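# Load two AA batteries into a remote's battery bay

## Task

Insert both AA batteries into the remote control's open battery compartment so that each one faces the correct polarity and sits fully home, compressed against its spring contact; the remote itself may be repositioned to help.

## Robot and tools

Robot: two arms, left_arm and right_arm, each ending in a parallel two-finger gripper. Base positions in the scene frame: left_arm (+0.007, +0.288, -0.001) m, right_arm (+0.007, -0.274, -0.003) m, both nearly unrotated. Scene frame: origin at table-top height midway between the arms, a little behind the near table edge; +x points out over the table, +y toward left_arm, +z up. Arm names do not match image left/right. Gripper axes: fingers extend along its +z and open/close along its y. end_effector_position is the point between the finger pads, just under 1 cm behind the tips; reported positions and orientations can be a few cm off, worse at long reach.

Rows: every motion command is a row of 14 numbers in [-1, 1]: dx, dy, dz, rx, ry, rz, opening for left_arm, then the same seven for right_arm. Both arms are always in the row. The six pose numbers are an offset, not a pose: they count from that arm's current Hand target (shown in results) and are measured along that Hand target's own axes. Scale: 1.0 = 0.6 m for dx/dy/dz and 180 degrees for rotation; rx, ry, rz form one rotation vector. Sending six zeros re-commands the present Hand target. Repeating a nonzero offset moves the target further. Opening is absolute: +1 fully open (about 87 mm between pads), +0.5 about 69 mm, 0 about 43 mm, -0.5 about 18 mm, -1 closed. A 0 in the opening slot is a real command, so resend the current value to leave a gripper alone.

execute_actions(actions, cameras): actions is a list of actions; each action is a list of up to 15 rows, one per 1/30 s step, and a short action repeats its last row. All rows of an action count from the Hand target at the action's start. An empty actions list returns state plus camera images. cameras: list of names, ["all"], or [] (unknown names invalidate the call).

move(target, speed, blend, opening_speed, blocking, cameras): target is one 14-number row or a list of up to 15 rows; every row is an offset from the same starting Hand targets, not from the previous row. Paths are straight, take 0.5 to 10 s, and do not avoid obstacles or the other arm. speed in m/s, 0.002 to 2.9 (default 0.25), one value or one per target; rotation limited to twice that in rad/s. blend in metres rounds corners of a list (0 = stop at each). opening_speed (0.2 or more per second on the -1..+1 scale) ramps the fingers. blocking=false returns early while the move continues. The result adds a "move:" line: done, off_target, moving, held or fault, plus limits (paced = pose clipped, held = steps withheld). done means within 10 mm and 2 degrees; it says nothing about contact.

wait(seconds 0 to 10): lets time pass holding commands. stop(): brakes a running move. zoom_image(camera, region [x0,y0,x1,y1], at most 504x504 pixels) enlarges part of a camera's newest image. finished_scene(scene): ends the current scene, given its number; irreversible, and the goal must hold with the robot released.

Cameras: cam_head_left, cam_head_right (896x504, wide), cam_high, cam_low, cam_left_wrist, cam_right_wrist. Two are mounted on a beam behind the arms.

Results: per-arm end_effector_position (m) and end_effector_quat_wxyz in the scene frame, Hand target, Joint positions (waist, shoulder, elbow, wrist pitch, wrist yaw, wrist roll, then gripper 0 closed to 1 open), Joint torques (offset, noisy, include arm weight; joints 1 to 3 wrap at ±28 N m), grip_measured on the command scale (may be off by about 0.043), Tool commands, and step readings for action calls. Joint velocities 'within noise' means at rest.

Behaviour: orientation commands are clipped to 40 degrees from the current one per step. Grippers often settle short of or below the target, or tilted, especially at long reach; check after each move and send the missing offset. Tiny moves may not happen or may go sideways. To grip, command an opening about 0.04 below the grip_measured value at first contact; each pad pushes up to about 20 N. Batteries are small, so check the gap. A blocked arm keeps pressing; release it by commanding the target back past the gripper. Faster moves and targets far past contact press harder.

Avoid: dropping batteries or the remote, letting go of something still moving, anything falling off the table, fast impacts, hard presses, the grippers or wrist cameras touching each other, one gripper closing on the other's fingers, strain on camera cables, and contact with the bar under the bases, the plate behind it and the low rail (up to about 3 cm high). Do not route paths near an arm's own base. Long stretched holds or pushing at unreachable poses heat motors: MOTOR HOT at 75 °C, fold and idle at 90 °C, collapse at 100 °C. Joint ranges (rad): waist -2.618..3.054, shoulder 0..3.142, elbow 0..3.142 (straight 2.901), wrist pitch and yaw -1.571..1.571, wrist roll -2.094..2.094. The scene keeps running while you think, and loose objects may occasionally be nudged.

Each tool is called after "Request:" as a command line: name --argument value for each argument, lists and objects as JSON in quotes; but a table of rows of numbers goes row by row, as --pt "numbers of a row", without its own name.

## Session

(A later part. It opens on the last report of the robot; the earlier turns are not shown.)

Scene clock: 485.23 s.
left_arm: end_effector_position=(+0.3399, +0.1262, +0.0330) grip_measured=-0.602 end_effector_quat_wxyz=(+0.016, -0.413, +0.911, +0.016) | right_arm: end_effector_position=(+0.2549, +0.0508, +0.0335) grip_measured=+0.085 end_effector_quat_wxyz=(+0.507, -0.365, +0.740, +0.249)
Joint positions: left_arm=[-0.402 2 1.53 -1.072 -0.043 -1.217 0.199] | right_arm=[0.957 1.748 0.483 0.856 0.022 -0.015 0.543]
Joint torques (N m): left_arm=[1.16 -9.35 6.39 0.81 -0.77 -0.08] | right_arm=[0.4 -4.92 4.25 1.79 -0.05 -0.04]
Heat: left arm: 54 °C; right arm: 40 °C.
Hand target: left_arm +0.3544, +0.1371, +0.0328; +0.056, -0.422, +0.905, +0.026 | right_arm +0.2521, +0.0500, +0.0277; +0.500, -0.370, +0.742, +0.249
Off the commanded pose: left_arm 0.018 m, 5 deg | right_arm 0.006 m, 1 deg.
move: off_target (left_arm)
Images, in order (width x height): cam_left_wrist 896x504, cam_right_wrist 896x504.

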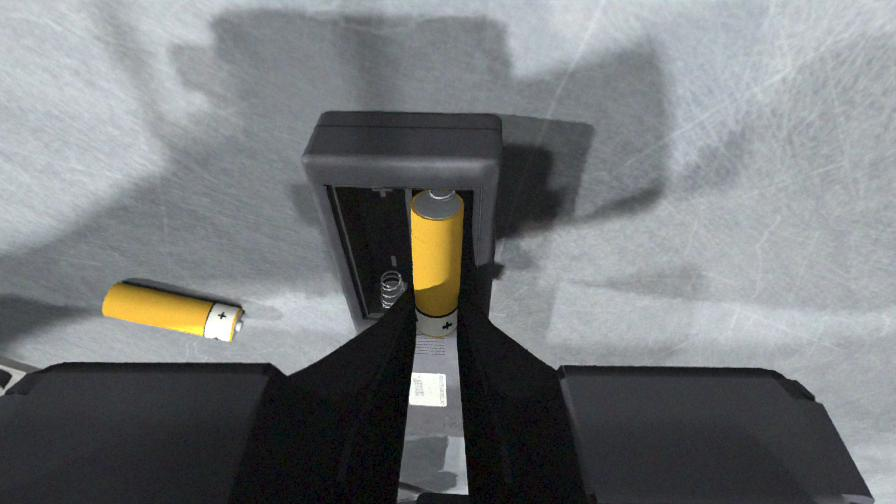

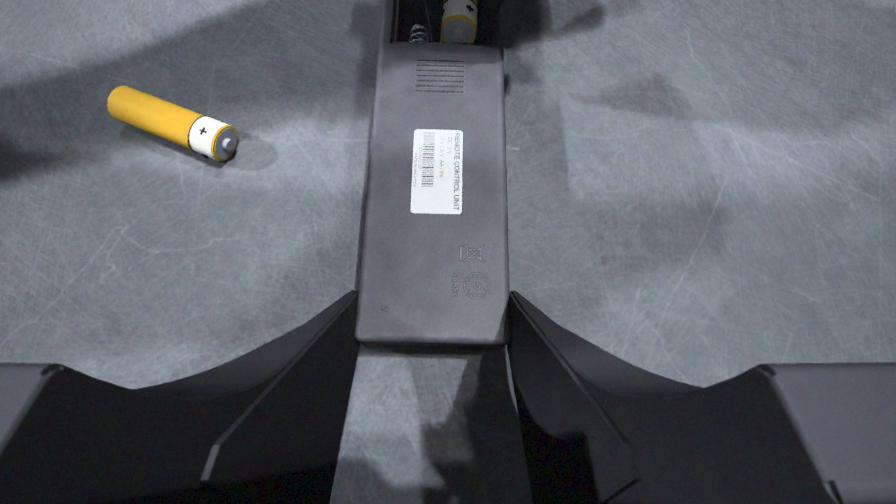

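Request:
move --pt "0 0 0 0 0 0 -0.48 0 0 0 0 0 0.0 0.0" --speed 0.06 --opening_speed 0.25 --cameras '["cam_left_wrist", "cam_right_wrist"]'

Request:
zoom_image --camera "cam_right_wrist" --region '[370, 0, 510, 80]'

Scene clock: 490.27 s.
left_arm: end_effector_position=(+0.3436, +0.1329, +0.0318) grip_measured=-0.480 end_effector_quat_wxyz=(+0.032, -0.414, +0.909, +0.029) | right_arm: end_effector_position=(+0.2550, +0.0502, +0.0328) grip_measured=+0.085 end_effector_quat_wxyz=(+0.506, -0.365, +0.741, +0.248)
Joint positions: left_arm=[-0.401 2 1.53 -1.068 -0.083 -1.22 0.26] | right_arm=[0.957 1.748 0.483 0.853 0.025 -0.015 0.543]
Joint torques (N m): left_arm=[0.96 -9.35 6.24 0.81 -0.4 -0.06] | right_arm=[0.39 -4.9 4.26 1.81 -0.08 -0.04]
Heat: left arm: 55 °C; right arm: 39 °C.
Hand target: left_arm +0.3545, +0.1371, +0.0328; +0.056, -0.422, +0.904, +0.026 | right_arm +0.2521, +0.0500, +0.0277; +0.500, -0.370, +0.742, +0.249
Off the commanded pose: left_arm 0.012 m, 3 deg | right_arm 0.006 m, 1 deg.
move: off_target (left_arm)
Images, in order (width x height): cam_left_wrist 896x504, cam_right_wrist 896x504.

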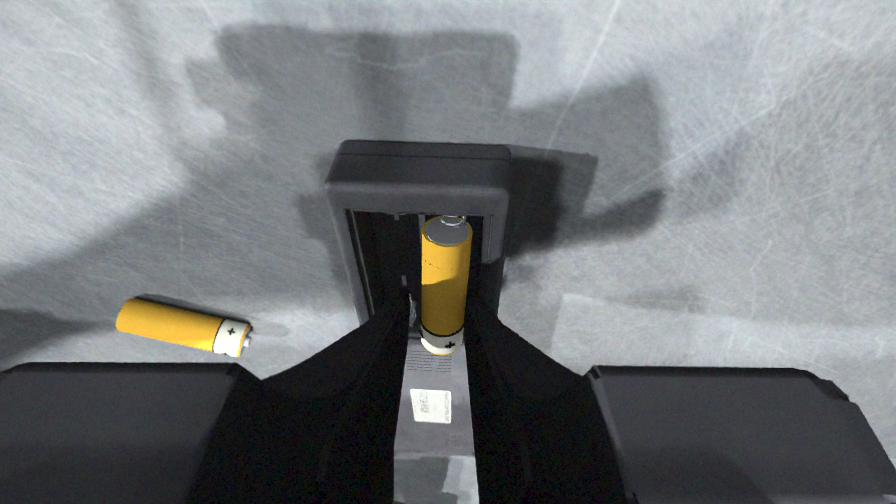

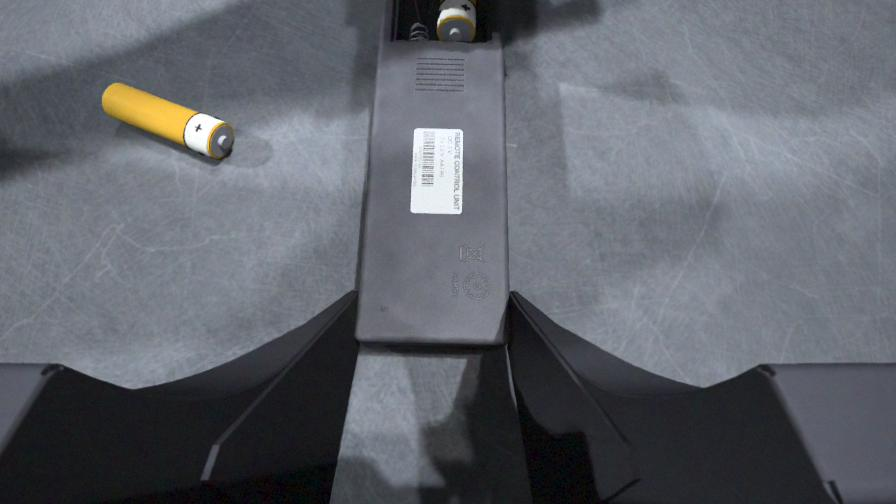

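Scaled by 3.600 from the camera's 896x504 image, which has a finer 1280x720 frame.

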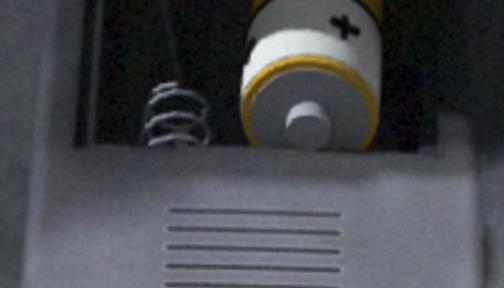

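Request:
move --pt "0.0062 -0.004 -0.0595 0 0 0 -0.48 0 0 0 0 0 0.0 0.0" --pt "0.0062 -0.004 -0.0595 0 0.039 0 -0.8 0 0 0 0 0 0.0 0.0" --speed 0.08 --cameras '["cam_left_wrist", "cam_right_wrist"]'

Request:
zoom_image --camera "cam_left_wrist" --region '[330, 100, 560, 340]'

Request:
zoom_image --camera "cam_right_wrist" --region '[370, 0, 510, 80]'

Scene clock: 507.83 s.
left_arm: end_effector_position=(+0.3499, +0.1306, +0.0631) grip_measured=-0.800 end_effector_quat_wxyz=(+0.008, -0.424, +0.906, +0.004) | right_arm: end_effector_position=(+0.2550, +0.0502, +0.0328) grip_measured=+0.085 end_effector_quat_wxyz=(+0.506, -0.365, +0.741, +0.248)
Joint positions: left_arm=[-0.368 2 1.648 -1.185 -0.014 -1.208 0.1] | right_arm=[0.957 1.748 0.483 0.853 0.025 -0.015 0.543]
Joint torques (N m): left_arm=[0.8 -8.24 9.32 0.2 0.13 0.11] | right_arm=[0.35 -4.93 4.27 1.82 -0.09 -0.04]
Heat: left arm: 56 °C; right arm: 39 °C.
Hand target: left_arm +0.3510, +0.1294, +0.0677; +0.000, -0.423, +0.906, +0.000 | right_arm +0.2521, +0.0500, +0.0277; +0.500, -0.370, +0.742, +0.249
Off the commanded pose: left_arm 0.005 m, 1 deg | right_arm 0.006 m, 1 deg.
move: done
Images, in order (width x height): cam_left_wrist 896x504, cam_right_wrist 896x504.

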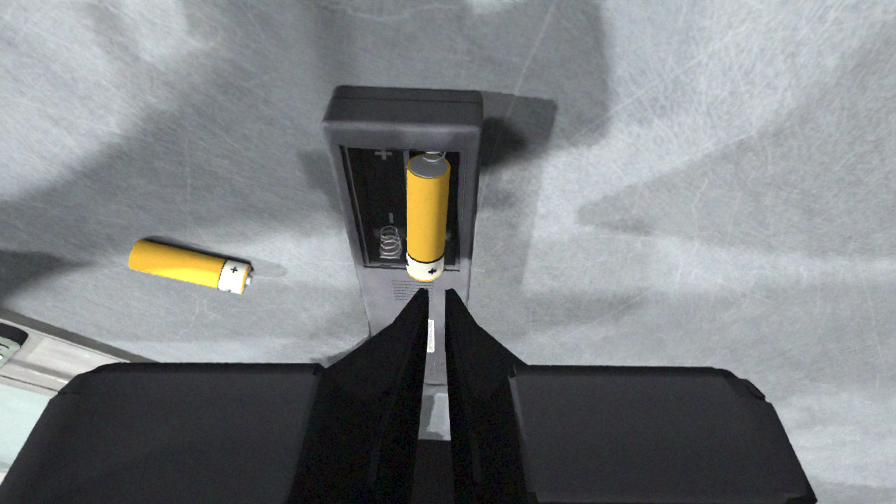

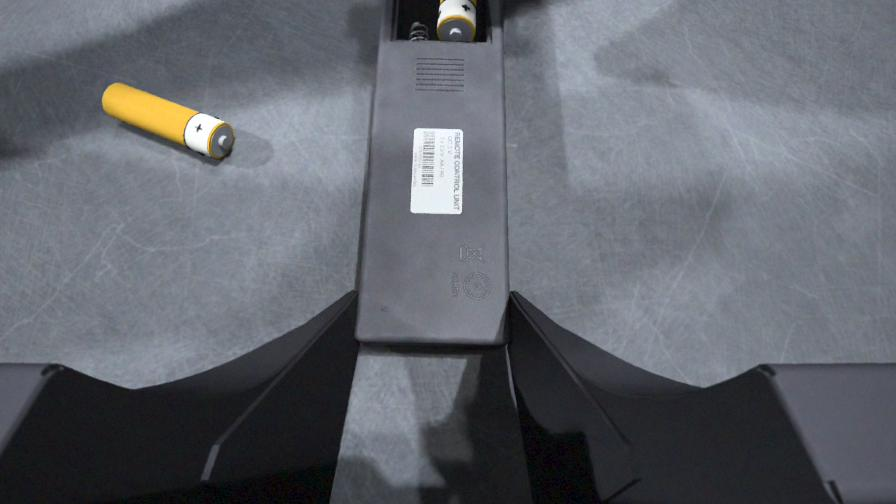

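Scaled by 2.100 from the camera's 896x504 image, which has a finer 1280x720 frame.

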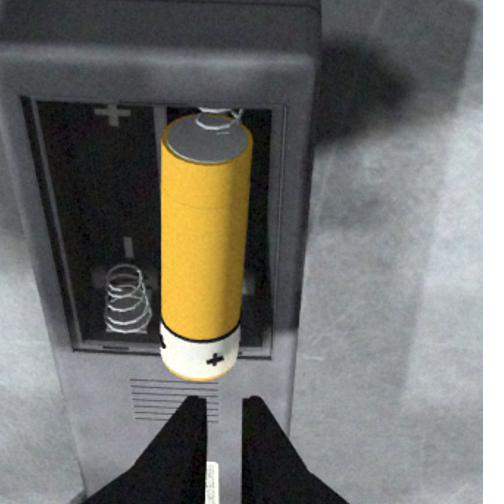

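Scaled by 3.600 from the camera's 896x504 image, which has a finer 1280x720 frame.

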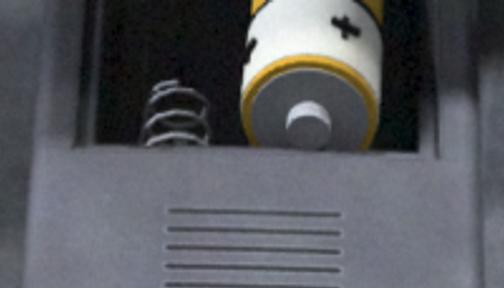

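Request:
move --pt "0.0183 0.0033 0.0330 0 0.0 0 -0.8 0 0 0 0 0 0.0 0.0" --speed 0.08 --cameras '["cam_left_wrist", "cam_right_wrist"]'

Request:
zoom_image --camera "cam_left_wrist" --region '[330, 100, 560, 340]'

Request:
zoom_image --camera "cam_right_wrist" --region '[370, 0, 510, 80]'

Scene clock: 533.67 s.
left_arm: end_effector_position=(+0.3442, +0.1259, +0.0504) grip_measured=-0.800 end_effector_quat_wxyz=(+0.006, -0.420, +0.907, +0.006) | right_arm: end_effector_position=(+0.2550, +0.0502, +0.0328) grip_measured=+0.085 end_effector_quat_wxyz=(+0.506, -0.365, +0.741, +0.248)
Joint positions: left_arm=[-0.384 2 1.596 -1.139 -0.013 -1.216 0.1] | right_arm=[0.957 1.748 0.483 0.853 0.025 -0.015 0.543]
Joint torques (N m): left_arm=[-0.06 -8.85 5.16 0.55 0.11 -0.06] | right_arm=[0.36 -4.9 4.3 1.82 -0.08 -0.03]
Heat: left arm: 56 °C; right arm: 40 °C.
Hand target: left_arm +0.3425, +0.1222, +0.0479; +0.000, -0.423, +0.906, +0.000 | right_arm +0.2521, +0.0500, +0.0277; +0.500, -0.370, +0.742, +0.249
Off the commanded pose: left_arm 0.005 m, 1 deg | right_arm 0.006 m, 1 deg.
move: done
Images, in order (width x height): cam_left_wrist 896x504, cam_right_wrist 896x504.

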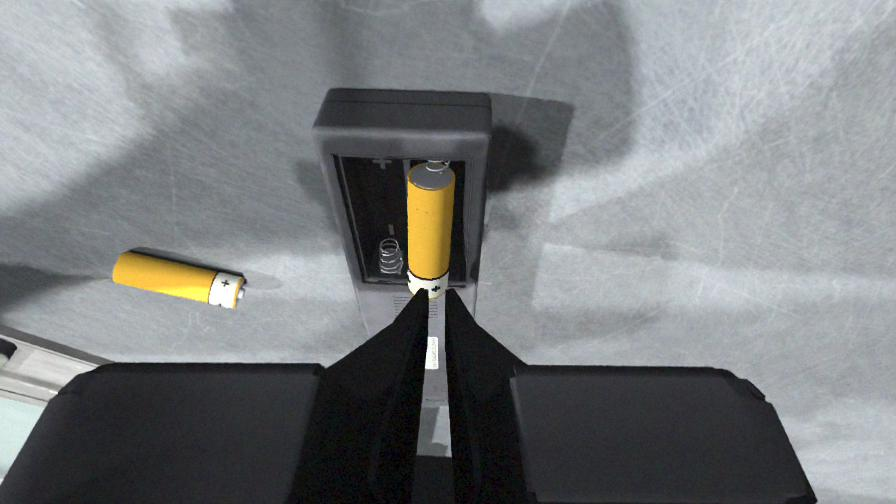

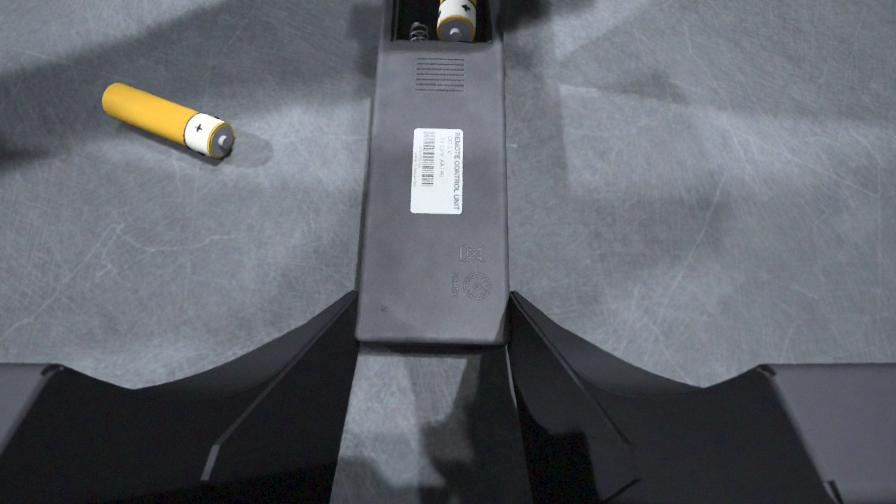

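Scaled by 2.100 from the camera's 896x504 image, which has a finer 1280x720 frame.

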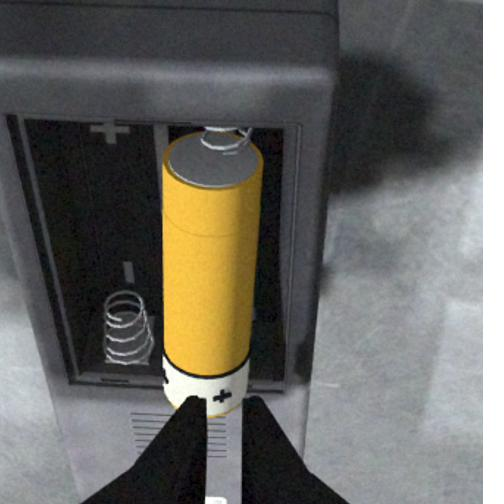

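Scaled by 3.600 from the camera's 896x504 image, which has a finer 1280x720 frame.

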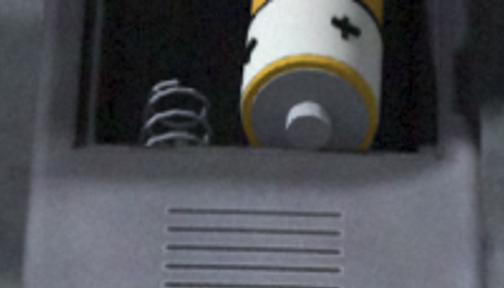

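Request:
move --pt "-0.01 0.0 0.020 0 0.0 0 -0.8 0.0142 0 0.0003 0 0 0.0 0.0" --pt "-0.0233 0.0 0.0357 0 0.0 0 -0.8 0.0142 0 0.0003 0 0 0.0 0.0" --speed 0.06 --blend 0.003 --cameras '["cam_left_wrist", "cam_right_wrist"]'

Request:
zoom_image --camera "cam_right_wrist" --region '[370, 0, 510, 80]'

Scene clock: 549.87 s.
left_arm: end_effector_position=(+0.3472, +0.1287, +0.0421) grip_measured=-0.800 end_effector_quat_wxyz=(-0.001, -0.421, +0.907, -0.005) | right_arm: end_effector_position=(+0.2535, +0.0485, +0.0273) grip_measured=+0.085 end_effector_quat_wxyz=(+0.508, -0.365, +0.740, +0.248)
Joint positions: left_arm=[-0.363 2.01 1.574 -1.102 0.013 -1.197 0.1] | right_arm=[0.957 1.77 0.465 0.898 0.025 -0.015 0.543]
Joint torques (N m): left_arm=[1.16 -6.84 4.18 0.94 -0.12 0.09] | right_arm=[0.32 -4.25 3.95 1.87 -0.09 -0.04]
Heat: left arm: 57 °C; right arm: 40 °C.
Hand target: left_arm +0.3515, +0.1330, +0.0265; +0.000, -0.423, +0.906, +0.000 | right_arm +0.2503, +0.0476, +0.0198; +0.500, -0.370, +0.742, +0.249
Off the commanded pose: left_arm 0.017 m, 1 deg | right_arm 0.008 m, 1 deg.
move: off_target (left_arm)
Images, in order (width x height): cam_left_wrist 896x504, cam_right_wrist 896x504.

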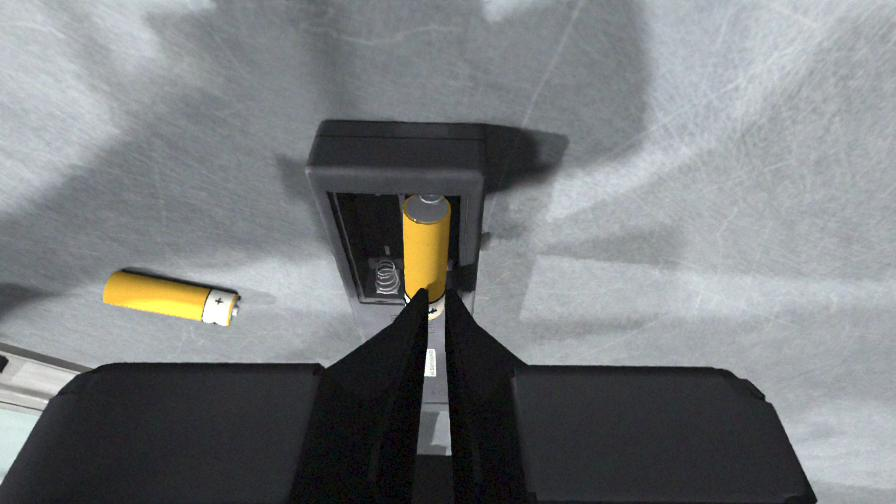

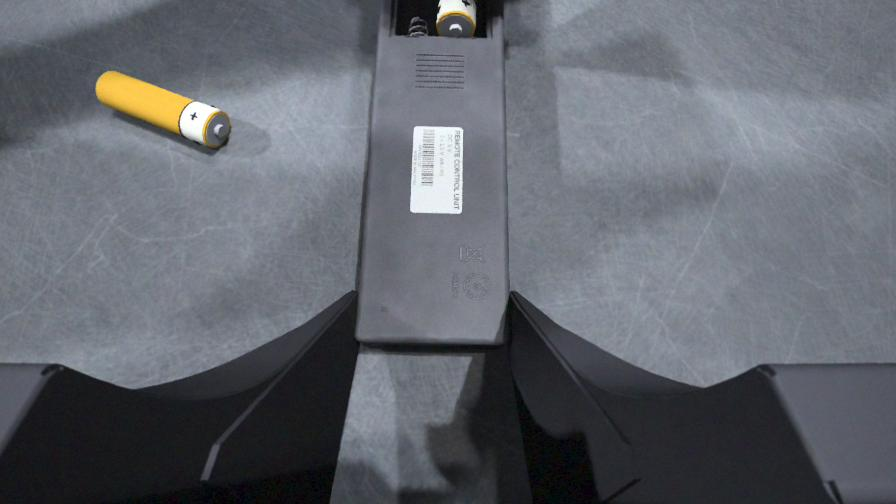

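Scaled by 3.600 from the camera's 896x504 image, which has a finer 1280x720 frame.

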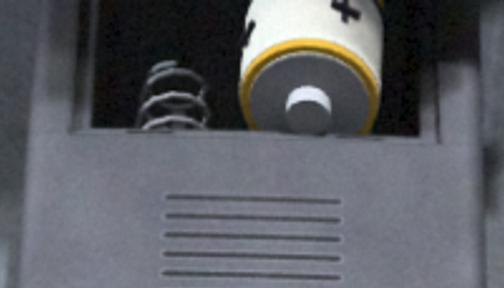

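Request:
move --pt "0.0233 0.005 -0.0492 0 0.0 0 -0.8 0 0 0 0 0 0.0 0.0" --pt "0.0233 0.005 0.0 0 0.0 0 -0.8 0 0 0 0 0 0.0 0.0" --speed 0.07 --blend 0.003 --cameras '["cam_left_wrist"]'

Request:
zoom_image --camera "cam_left_wrist" --region '[330, 130, 560, 340]'

Scene clock: 560.27 s.
left_arm: end_effector_position=(+0.3456, +0.1268, +0.0417) grip_measured=-0.800 end_effector_quat_wxyz=(+0.006, -0.423, +0.906, -0.008) | right_arm: end_effector_position=(+0.2535, +0.0485, +0.0273) grip_measured=+0.085 end_effector_quat_wxyz=(+0.508, -0.365, +0.740, +0.248)
Joint positions: left_arm=[-0.372 1.992 1.548 -1.079 0.006 -1.212 0.1] | right_arm=[0.957 1.77 0.465 0.898 0.025 -0.015 0.543]
Joint torques (N m): left_arm=[-0.96 -7.57 2.62 0.88 -0.06 -0.06] | right_arm=[0.31 -4.22 3.9 1.87 -0.09 -0.04]
Heat: left arm: 56 °C; right arm: 40 °C.
Hand target: left_arm +0.3402, +0.1242, +0.0265; +0.000, -0.423, +0.906, +0.000 | right_arm +0.2503, +0.0476, +0.0198; +0.500, -0.370, +0.742, +0.249
Off the commanded pose: left_arm 0.016 m, 1 deg | right_arm 0.008 m, 1 deg.
move: off_target (left_arm)
Images, in order (width x height): cam_left_wrist 896x504.

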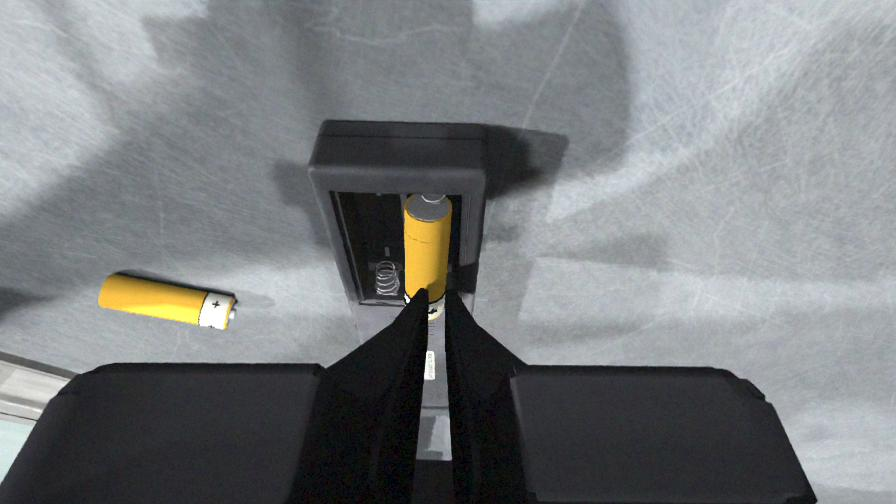

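Scaled by 2.191 from the camera's 896x504 image, which has a finer 1280x720 frame.

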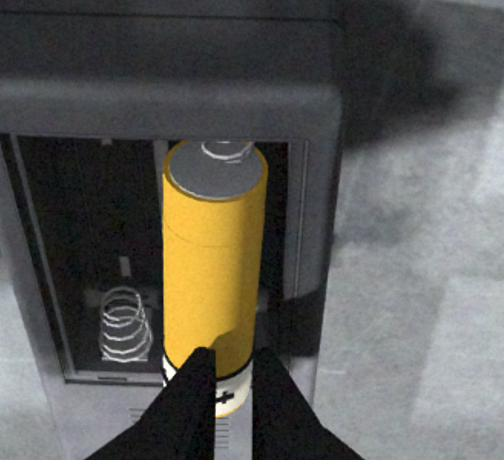

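Request:
move --pt "0.01 0.0 -0.07 0 0.0 0 -0.8 0 0 0 0 0 0.0 0.0" --pt "0.01 0.0 -0.03 0 0.0 0 -0.8 0 0 0 0 0 0.0 0.0" --speed 0.08 --cameras '["cam_left_wrist"]'

Request:
zoom_image --camera "cam_left_wrist" --region '[330, 130, 560, 340]'

Scene clock: 569.37 s.
left_arm: end_effector_position=(+0.3369, +0.1207, +0.0453) grip_measured=-0.800 end_effector_quat_wxyz=(-0.002, -0.420, +0.908, +0.002) | right_arm: end_effector_position=(+0.2535, +0.0485, +0.0273) grip_measured=+0.085 end_effector_quat_wxyz=(+0.508, -0.365, +0.740, +0.248)
Joint positions: left_arm=[-0.397 1.991 1.56 -1.118 0.002 -1.228 0.1] | right_arm=[0.957 1.77 0.465 0.898 0.025 -0.015 0.543]
Joint torques (N m): left_arm=[0.01 -9.24 5.18 0.56 -0.03 -0.05] | right_arm=[0.32 -4.25 3.92 1.88 -0.09 -0.04]
Heat: left arm: 57 °C; right arm: 41 °C.
Hand target: left_arm +0.3364, +0.1196, +0.0445; +0.001, -0.423, +0.906, +0.000 | right_arm +0.2503, +0.0476, +0.0198; +0.500, -0.370, +0.742, +0.249
Off the commanded pose: left_arm 0.001 m, 1 deg | right_arm 0.008 m, 1 deg.
move: done
Images, in order (width x height): cam_left_wrist 896x504.

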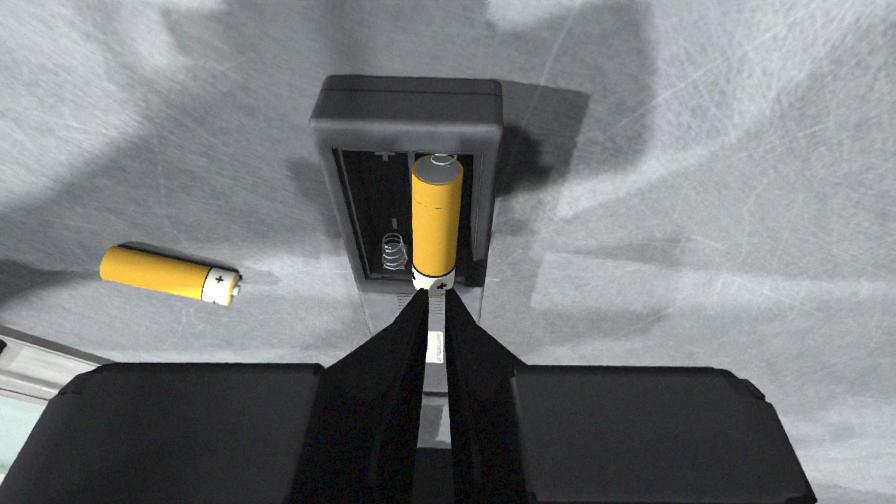

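Scaled by 2.191 from the camera's 896x504 image, which has a finer 1280x720 frame.

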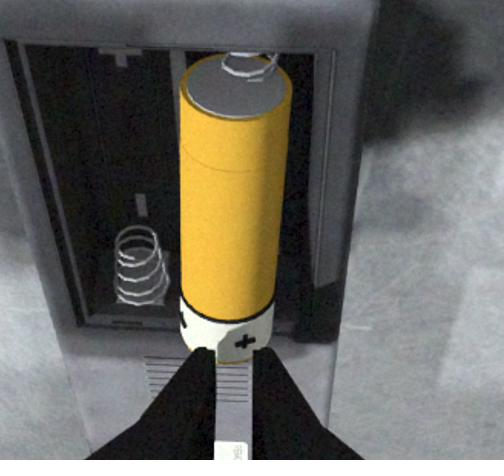

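Request:
move --pt "-0.0117 0.0 0.012 0 0.0 0 -0.8 0 0 0 0 0 0.0 0.0" --pt "-0.0125 0.0 0.033 0 0.0 0 -0.8 0 0 0 0 0 0.0 0.0" --speed 0.06 --blend 0.003 --cameras '["cam_left_wrist"]'

Request:
zoom_image --camera "cam_left_wrist" --region '[330, 130, 560, 340]'

Scene clock: 577.93 s.
left_arm: end_effector_position=(+0.3388, +0.1208, +0.0419) grip_measured=-0.800 end_effector_quat_wxyz=(-0.006, -0.423, +0.906, -0.008) | right_arm: end_effector_position=(+0.2535, +0.0485, +0.0273) grip_measured=+0.085 end_effector_quat_wxyz=(+0.508, -0.365, +0.740, +0.248)
Joint positions: left_arm=[-0.385 1.991 1.543 -1.091 0.023 -1.223 0.1] | right_arm=[0.957 1.77 0.465 0.898 0.025 -0.015 0.543]
Joint torques (N m): left_arm=[0.54 -7.12 2.88 1.06 -0.24 0.05] | right_arm=[0.34 -4.22 3.92 1.87 -0.09 -0.04]
Heat: left arm: 59 °C; right arm: 41 °C.
Hand target: left_arm +0.3412, +0.1254, +0.0247; +0.001, -0.423, +0.906, +0.000 | right_arm +0.2503, +0.0476, +0.0198; +0.500, -0.370, +0.742, +0.249
Off the commanded pose: left_arm 0.018 m, 1 deg | right_arm 0.008 m, 1 deg.
move: off_target (left_arm)
Images, in order (width x height): cam_left_wrist 896x504.

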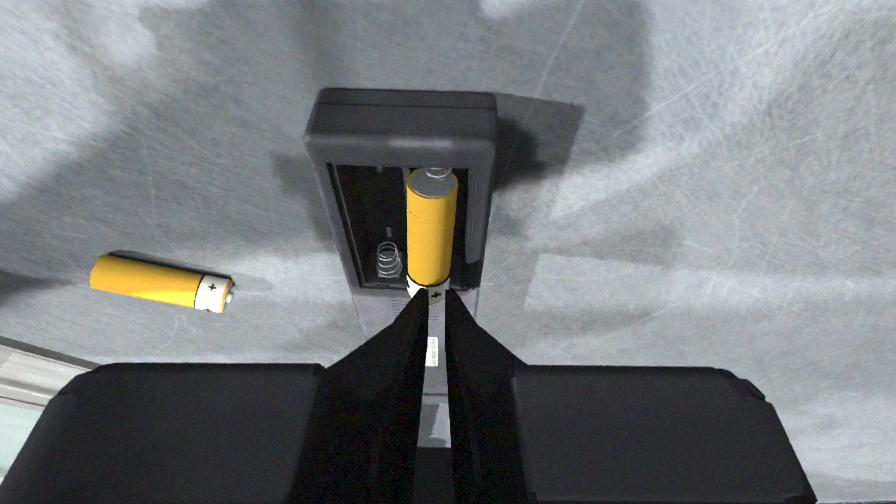

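Scaled by 2.191 from the camera's 896x504 image, which has a finer 1280x720 frame.

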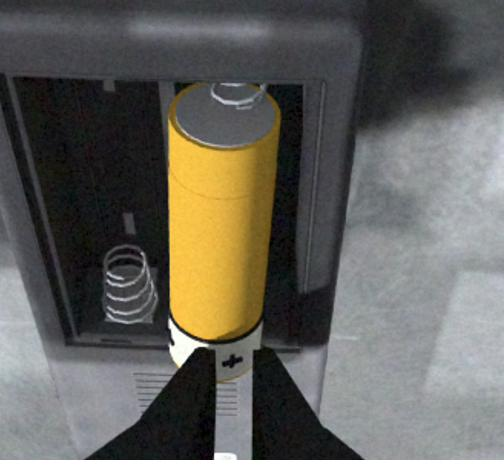

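Request:
move --pt "-0.0133 -0.006 0.0133 0 0.0 0 -0.8 0 0 0 0 0 0.0 0.0" --pt "-0.02 0.008 0.015 0 0.0 0 -0.8 0 0 0 0 0 0.0 0.0" --pt "-0.0267 -0.01 0.017 0 0.0 0 -0.8 0 0 0 0 0 0.0 0.0" --pt "-0.0267 0.0 0.017 0 0.0 0 -0.8 0 0 0 0 0 0.0 0.0" --speed 0.05 --blend 0.003 --cameras '["cam_left_wrist", "cam_right_wrist"]'

Request:
zoom_image --camera "cam_left_wrist" --region '[330, 130, 560, 340]'

Request:
zoom_image --camera "cam_right_wrist" --region '[370, 0, 510, 80]'

Scene clock: 584.30 s.
left_arm: end_effector_position=(+0.3416, +0.1263, +0.0355) grip_measured=-0.800 end_effector_quat_wxyz=(-0.017, -0.419, +0.908, -0.018) | right_arm: end_effector_position=(+0.2535, +0.0485, +0.0273) grip_measured=+0.085 end_effector_quat_wxyz=(+0.508, -0.365, +0.740, +0.248)
Joint positions: left_arm=[-0.355 2.006 1.533 -1.071 0.054 -1.185 0.1] | right_arm=[0.957 1.77 0.465 0.898 0.025 -0.015 0.543]
Joint torques (N m): left_arm=[1.52 -6.01 4.45 1.06 -0.53 0.04] | right_arm=[0.31 -4.26 3.89 1.88 -0.09 -0.04]
Heat: left arm: 59 °C; right arm: 41 °C.
Hand target: left_arm +0.3515, +0.1376, +0.0146; +0.001, -0.423, +0.906, +0.000 | right_arm +0.2503, +0.0476, +0.0198; +0.500, -0.370, +0.742, +0.249
Off the commanded pose: left_arm 0.026 m, 3 deg | right_arm 0.008 m, 1 deg.
move: off_target (left_arm)
Images, in order (width x height): cam_left_wrist 896x504, cam_right_wrist 896x504.

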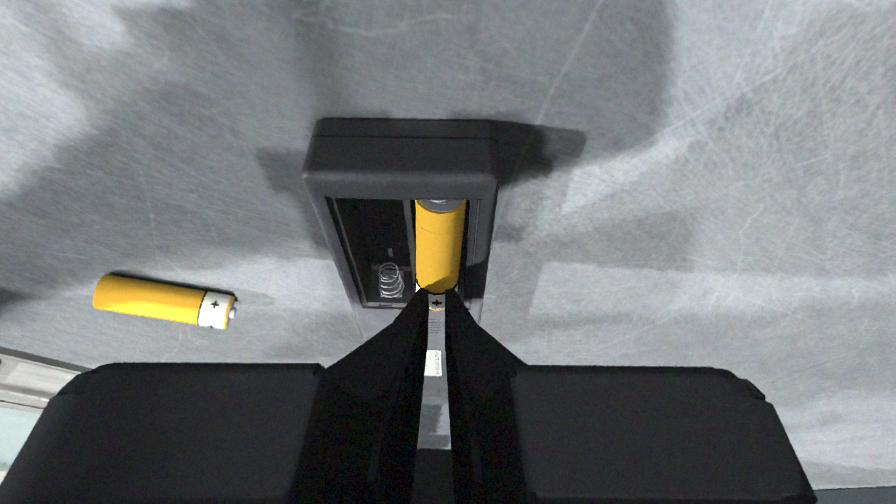

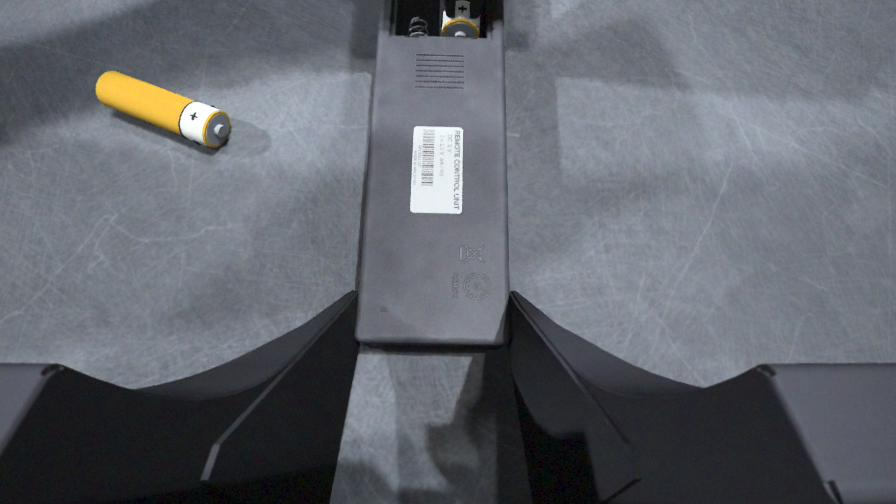

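Scaled by 2.191 from the camera's 896x504 image, which has a finer 1280x720 frame.

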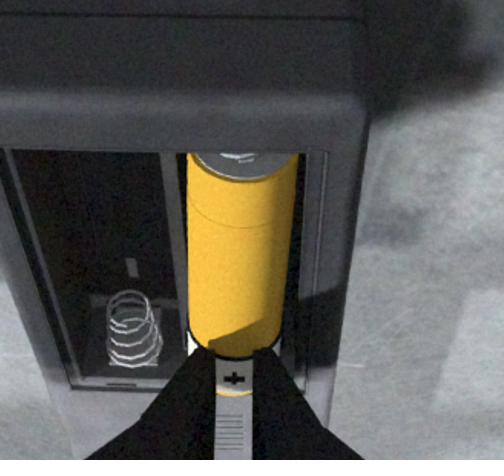

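Scaled by 3.600 from the camera's 896x504 image, which has a finer 1280x720 frame.

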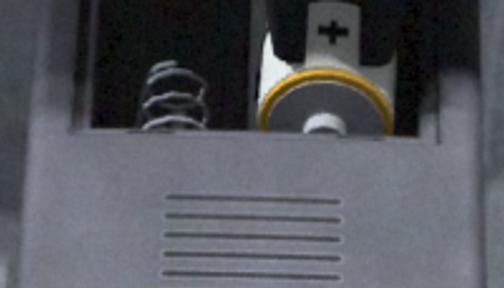

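Request:
execute_actions --actions '[]' --cameras '["cam_left_wrist", "cam_right_wrist"]'

Scene clock: 603.13 s.
left_arm: end_effector_position=(+0.3416, +0.1263, +0.0355) grip_measured=-0.800 end_effector_quat_wxyz=(-0.017, -0.419, +0.908, -0.018) | right_arm: end_effector_position=(+0.2535, +0.0485, +0.0273) grip_measured=+0.085 end_effector_quat_wxyz=(+0.508, -0.365, +0.740, +0.248)
Joint positions: left_arm=[-0.355 2.006 1.533 -1.071 0.054 -1.184 0.1] | right_arm=[0.957 1.77 0.465 0.898 0.025 -0.015 0.543]
Joint velocities: within noise
Joint torques (N m): left_arm=[1.55 -5.97 4.38 1.06 -0.53 0.09] | right_arm=[0.34 -4.25 3.93 1.87 -0.09 -0.04]
Heat: left arm: 57 °C; right arm: 41 °C.
Hand target: left_arm +0.3515, +0.1376, +0.0146; +0.001, -0.423, +0.906, +0.000 | right_arm +0.2503, +0.0476, +0.0198; +0.500, -0.370, +0.742, +0.249
Tool commands: left_gripper/opening=-0.8 right_gripper/opening=+0.0
Off the commanded pose: left_arm 0.026 m, 3 deg | right_arm 0.008 m, 1 deg.
Images, in order (width x height): cam_left_wrist 896x504, cam_right_wrist 896x504.

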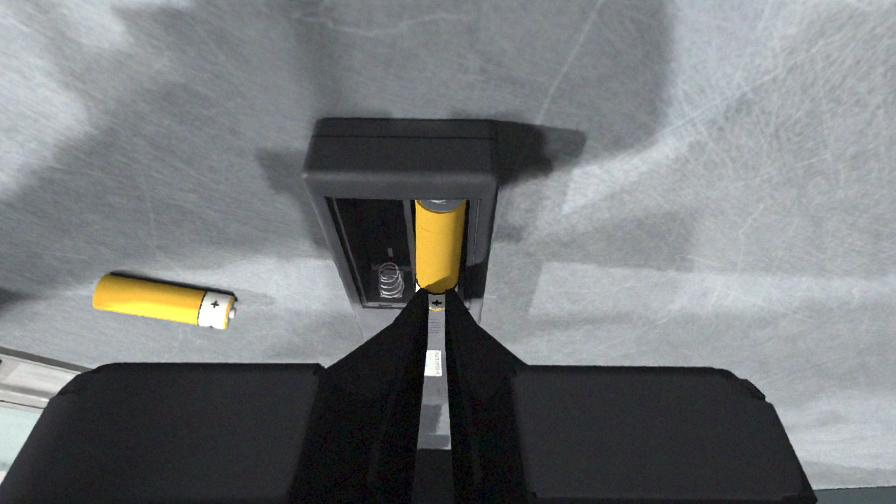

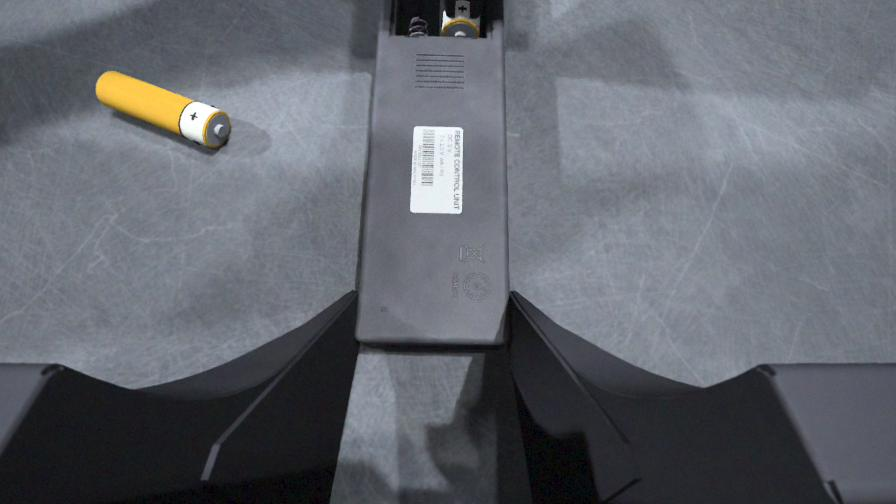

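Request:
move --pt "-0.006 0.012 0.014 0 0 0 -0.8 0 0 0 0 0 0 0.0" --pt "-0.010 -0.012 0.018 0 0 0 -0.8 0 0 0 0 0 0 0.0" --pt "-0.014 0.010 0.020 0 0 0 -0.8 0 0 0 0 0 0 0.0" --pt "-0.016 0 0.020 0 0 0 -0.8 0 0 0 0 0 0 0.0" --speed 0.06 --blend 0.003 --cameras '["cam_left_wrist", "cam_right_wrist"]'

Scene clock: 608.73 s.
left_arm: end_effector_position=(+0.3417, +0.1270, +0.0346) grip_measured=-0.799 end_effector_quat_wxyz=(-0.032, -0.418, +0.907, -0.032) | right_arm: end_effector_position=(+0.2535, +0.0485, +0.0273) grip_measured=+0.085 end_effector_quat_wxyz=(+0.508, -0.365, +0.740, +0.248)
Joint positions: left_arm=[-0.335 2.011 1.529 -1.065 0.094 -1.163 0.1] | right_arm=[0.957 1.77 0.465 0.898 0.025 -0.015 0.543]
Joint torques (N m): left_arm=[1.8 -4.64 4.1 1.32 -0.91 0.07] | right_arm=[0.34 -4.23 3.9 1.87 -0.09 -0.03]
Heat: left arm: 56 °C; right arm: 41 °C.
Hand target: left_arm +0.3577, +0.1449, +0.0026; +0.001, -0.423, +0.906, +0.000 | right_arm +0.2503, +0.0476, +0.0198; +0.500, -0.370, +0.742, +0.249
Off the commanded pose: left_arm 0.040 m, 5 deg | right_arm 0.008 m, 1 deg.
move: off_target (left_arm)
Images, in order (width x height): cam_left_wrist 896x504, cam_right_wrist 896x504.

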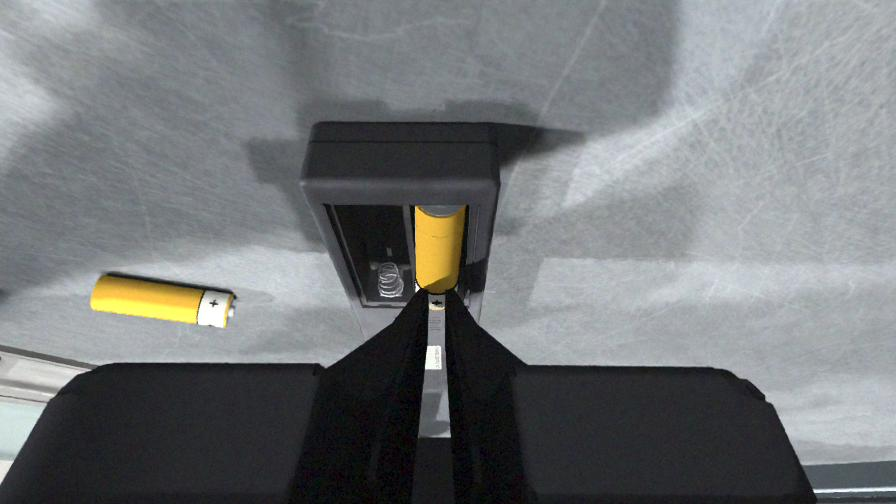

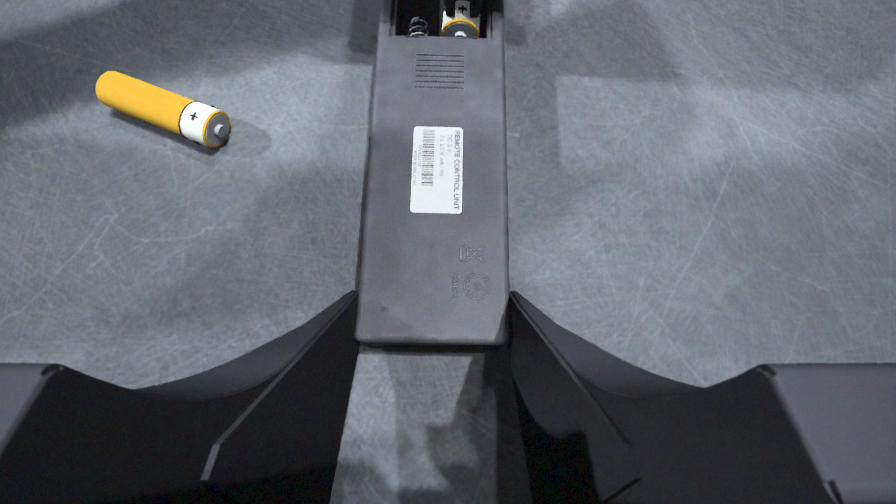

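Request:
move --pt "0.004 0.014 0.004 0 0 0 -0.8 0 0 0 0 0 0 0.0" --pt "-0.004 -0.014 0.007 0 0 0 -0.8 0 0 0 0 0 0 0.0" --pt "-0.008 0.014 0.010 0 0 0 -0.8 0 0 0 0 0 0 0.0" --pt "-0.010 -0.012 0.012 0 0 0 -0.8 0 0 0 0 0 0 0.0" --pt "-0.010 0.004 0.012 0 0 0 -0.8 0 0 0 0 0 0 0.0" --speed 0.08 --blend 0.003 --cameras '["cam_left_wrist", "cam_right_wrist"]'

Scene clock: 613.17 s.
left_arm: end_effector_position=(+0.3445, +0.1289, +0.0315) grip_measured=-0.799 end_effector_quat_wxyz=(-0.040, -0.417, +0.907, -0.038) | right_arm: end_effector_position=(+0.2536, +0.0485, +0.0273) grip_measured=+0.085 end_effector_quat_wxyz=(+0.508, -0.364, +0.740, +0.249)
Joint positions: left_arm=[-0.319 2.029 1.537 -1.062 0.115 -1.145 0.101] | right_arm=[0.957 1.771 0.465 0.899 0.025 -0.015 0.543]
Joint torques (N m): left_arm=[1.95 -5.16 2.3 1.45 -1.1 0.11] | right_arm=[0.35 -4.3 3.93 1.86 -0.09 -0.03]
Heat: left arm: 56 °C; right arm: 42 °C.
Hand target: left_arm +0.3597, +0.1512, -0.0046; +0.001, -0.423, +0.906, +0.000 | right_arm +0.2503, +0.0476, +0.0197; +0.500, -0.370, +0.742, +0.249
Off the commanded pose: left_arm 0.045 m, 6 deg | right_arm 0.008 m, 1 deg.
move: off_target (left_arm)
Images, in order (width x height): cam_left_wrist 896x504, cam_right_wrist 896x504.

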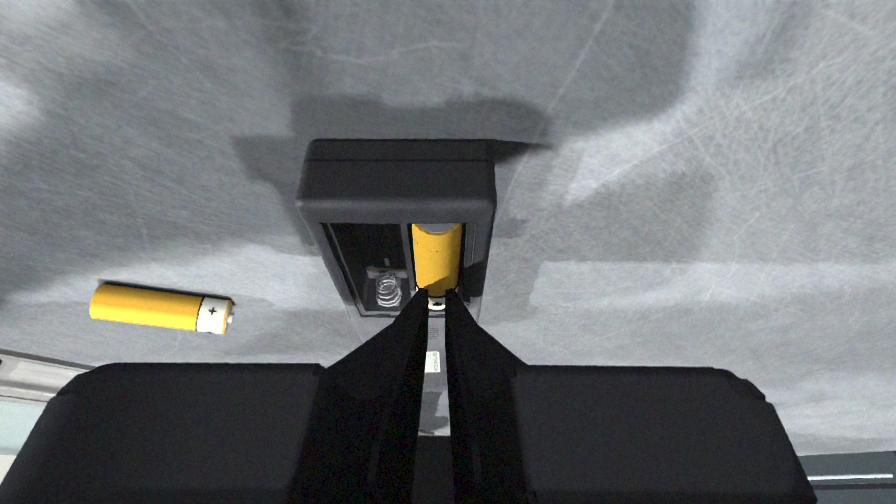

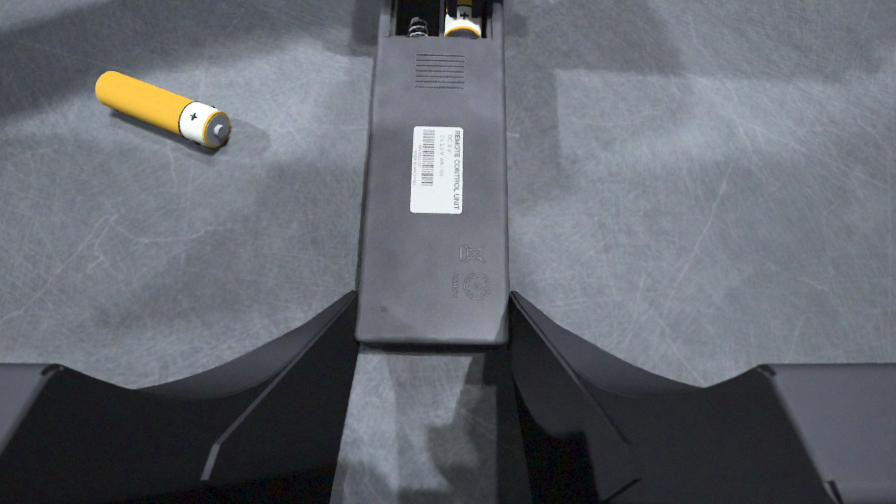

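Request:
zoom_image --camera "cam_right_wrist" --region '[360, 0, 540, 100]'

Request:
zoom_image --camera "cam_left_wrist" --region '[290, 120, 510, 320]'

Scaled by 2.800 from the camera's 896x504 image, which has a finer 1280x720 frame.

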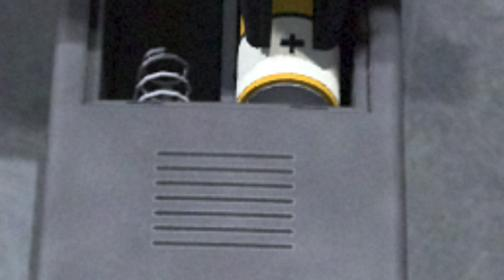

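Scaled by 2.291 from the camera's 896x504 image, which has a finer 1280x720 frame.

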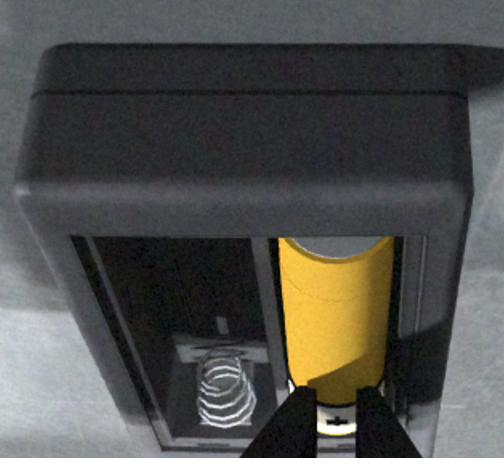

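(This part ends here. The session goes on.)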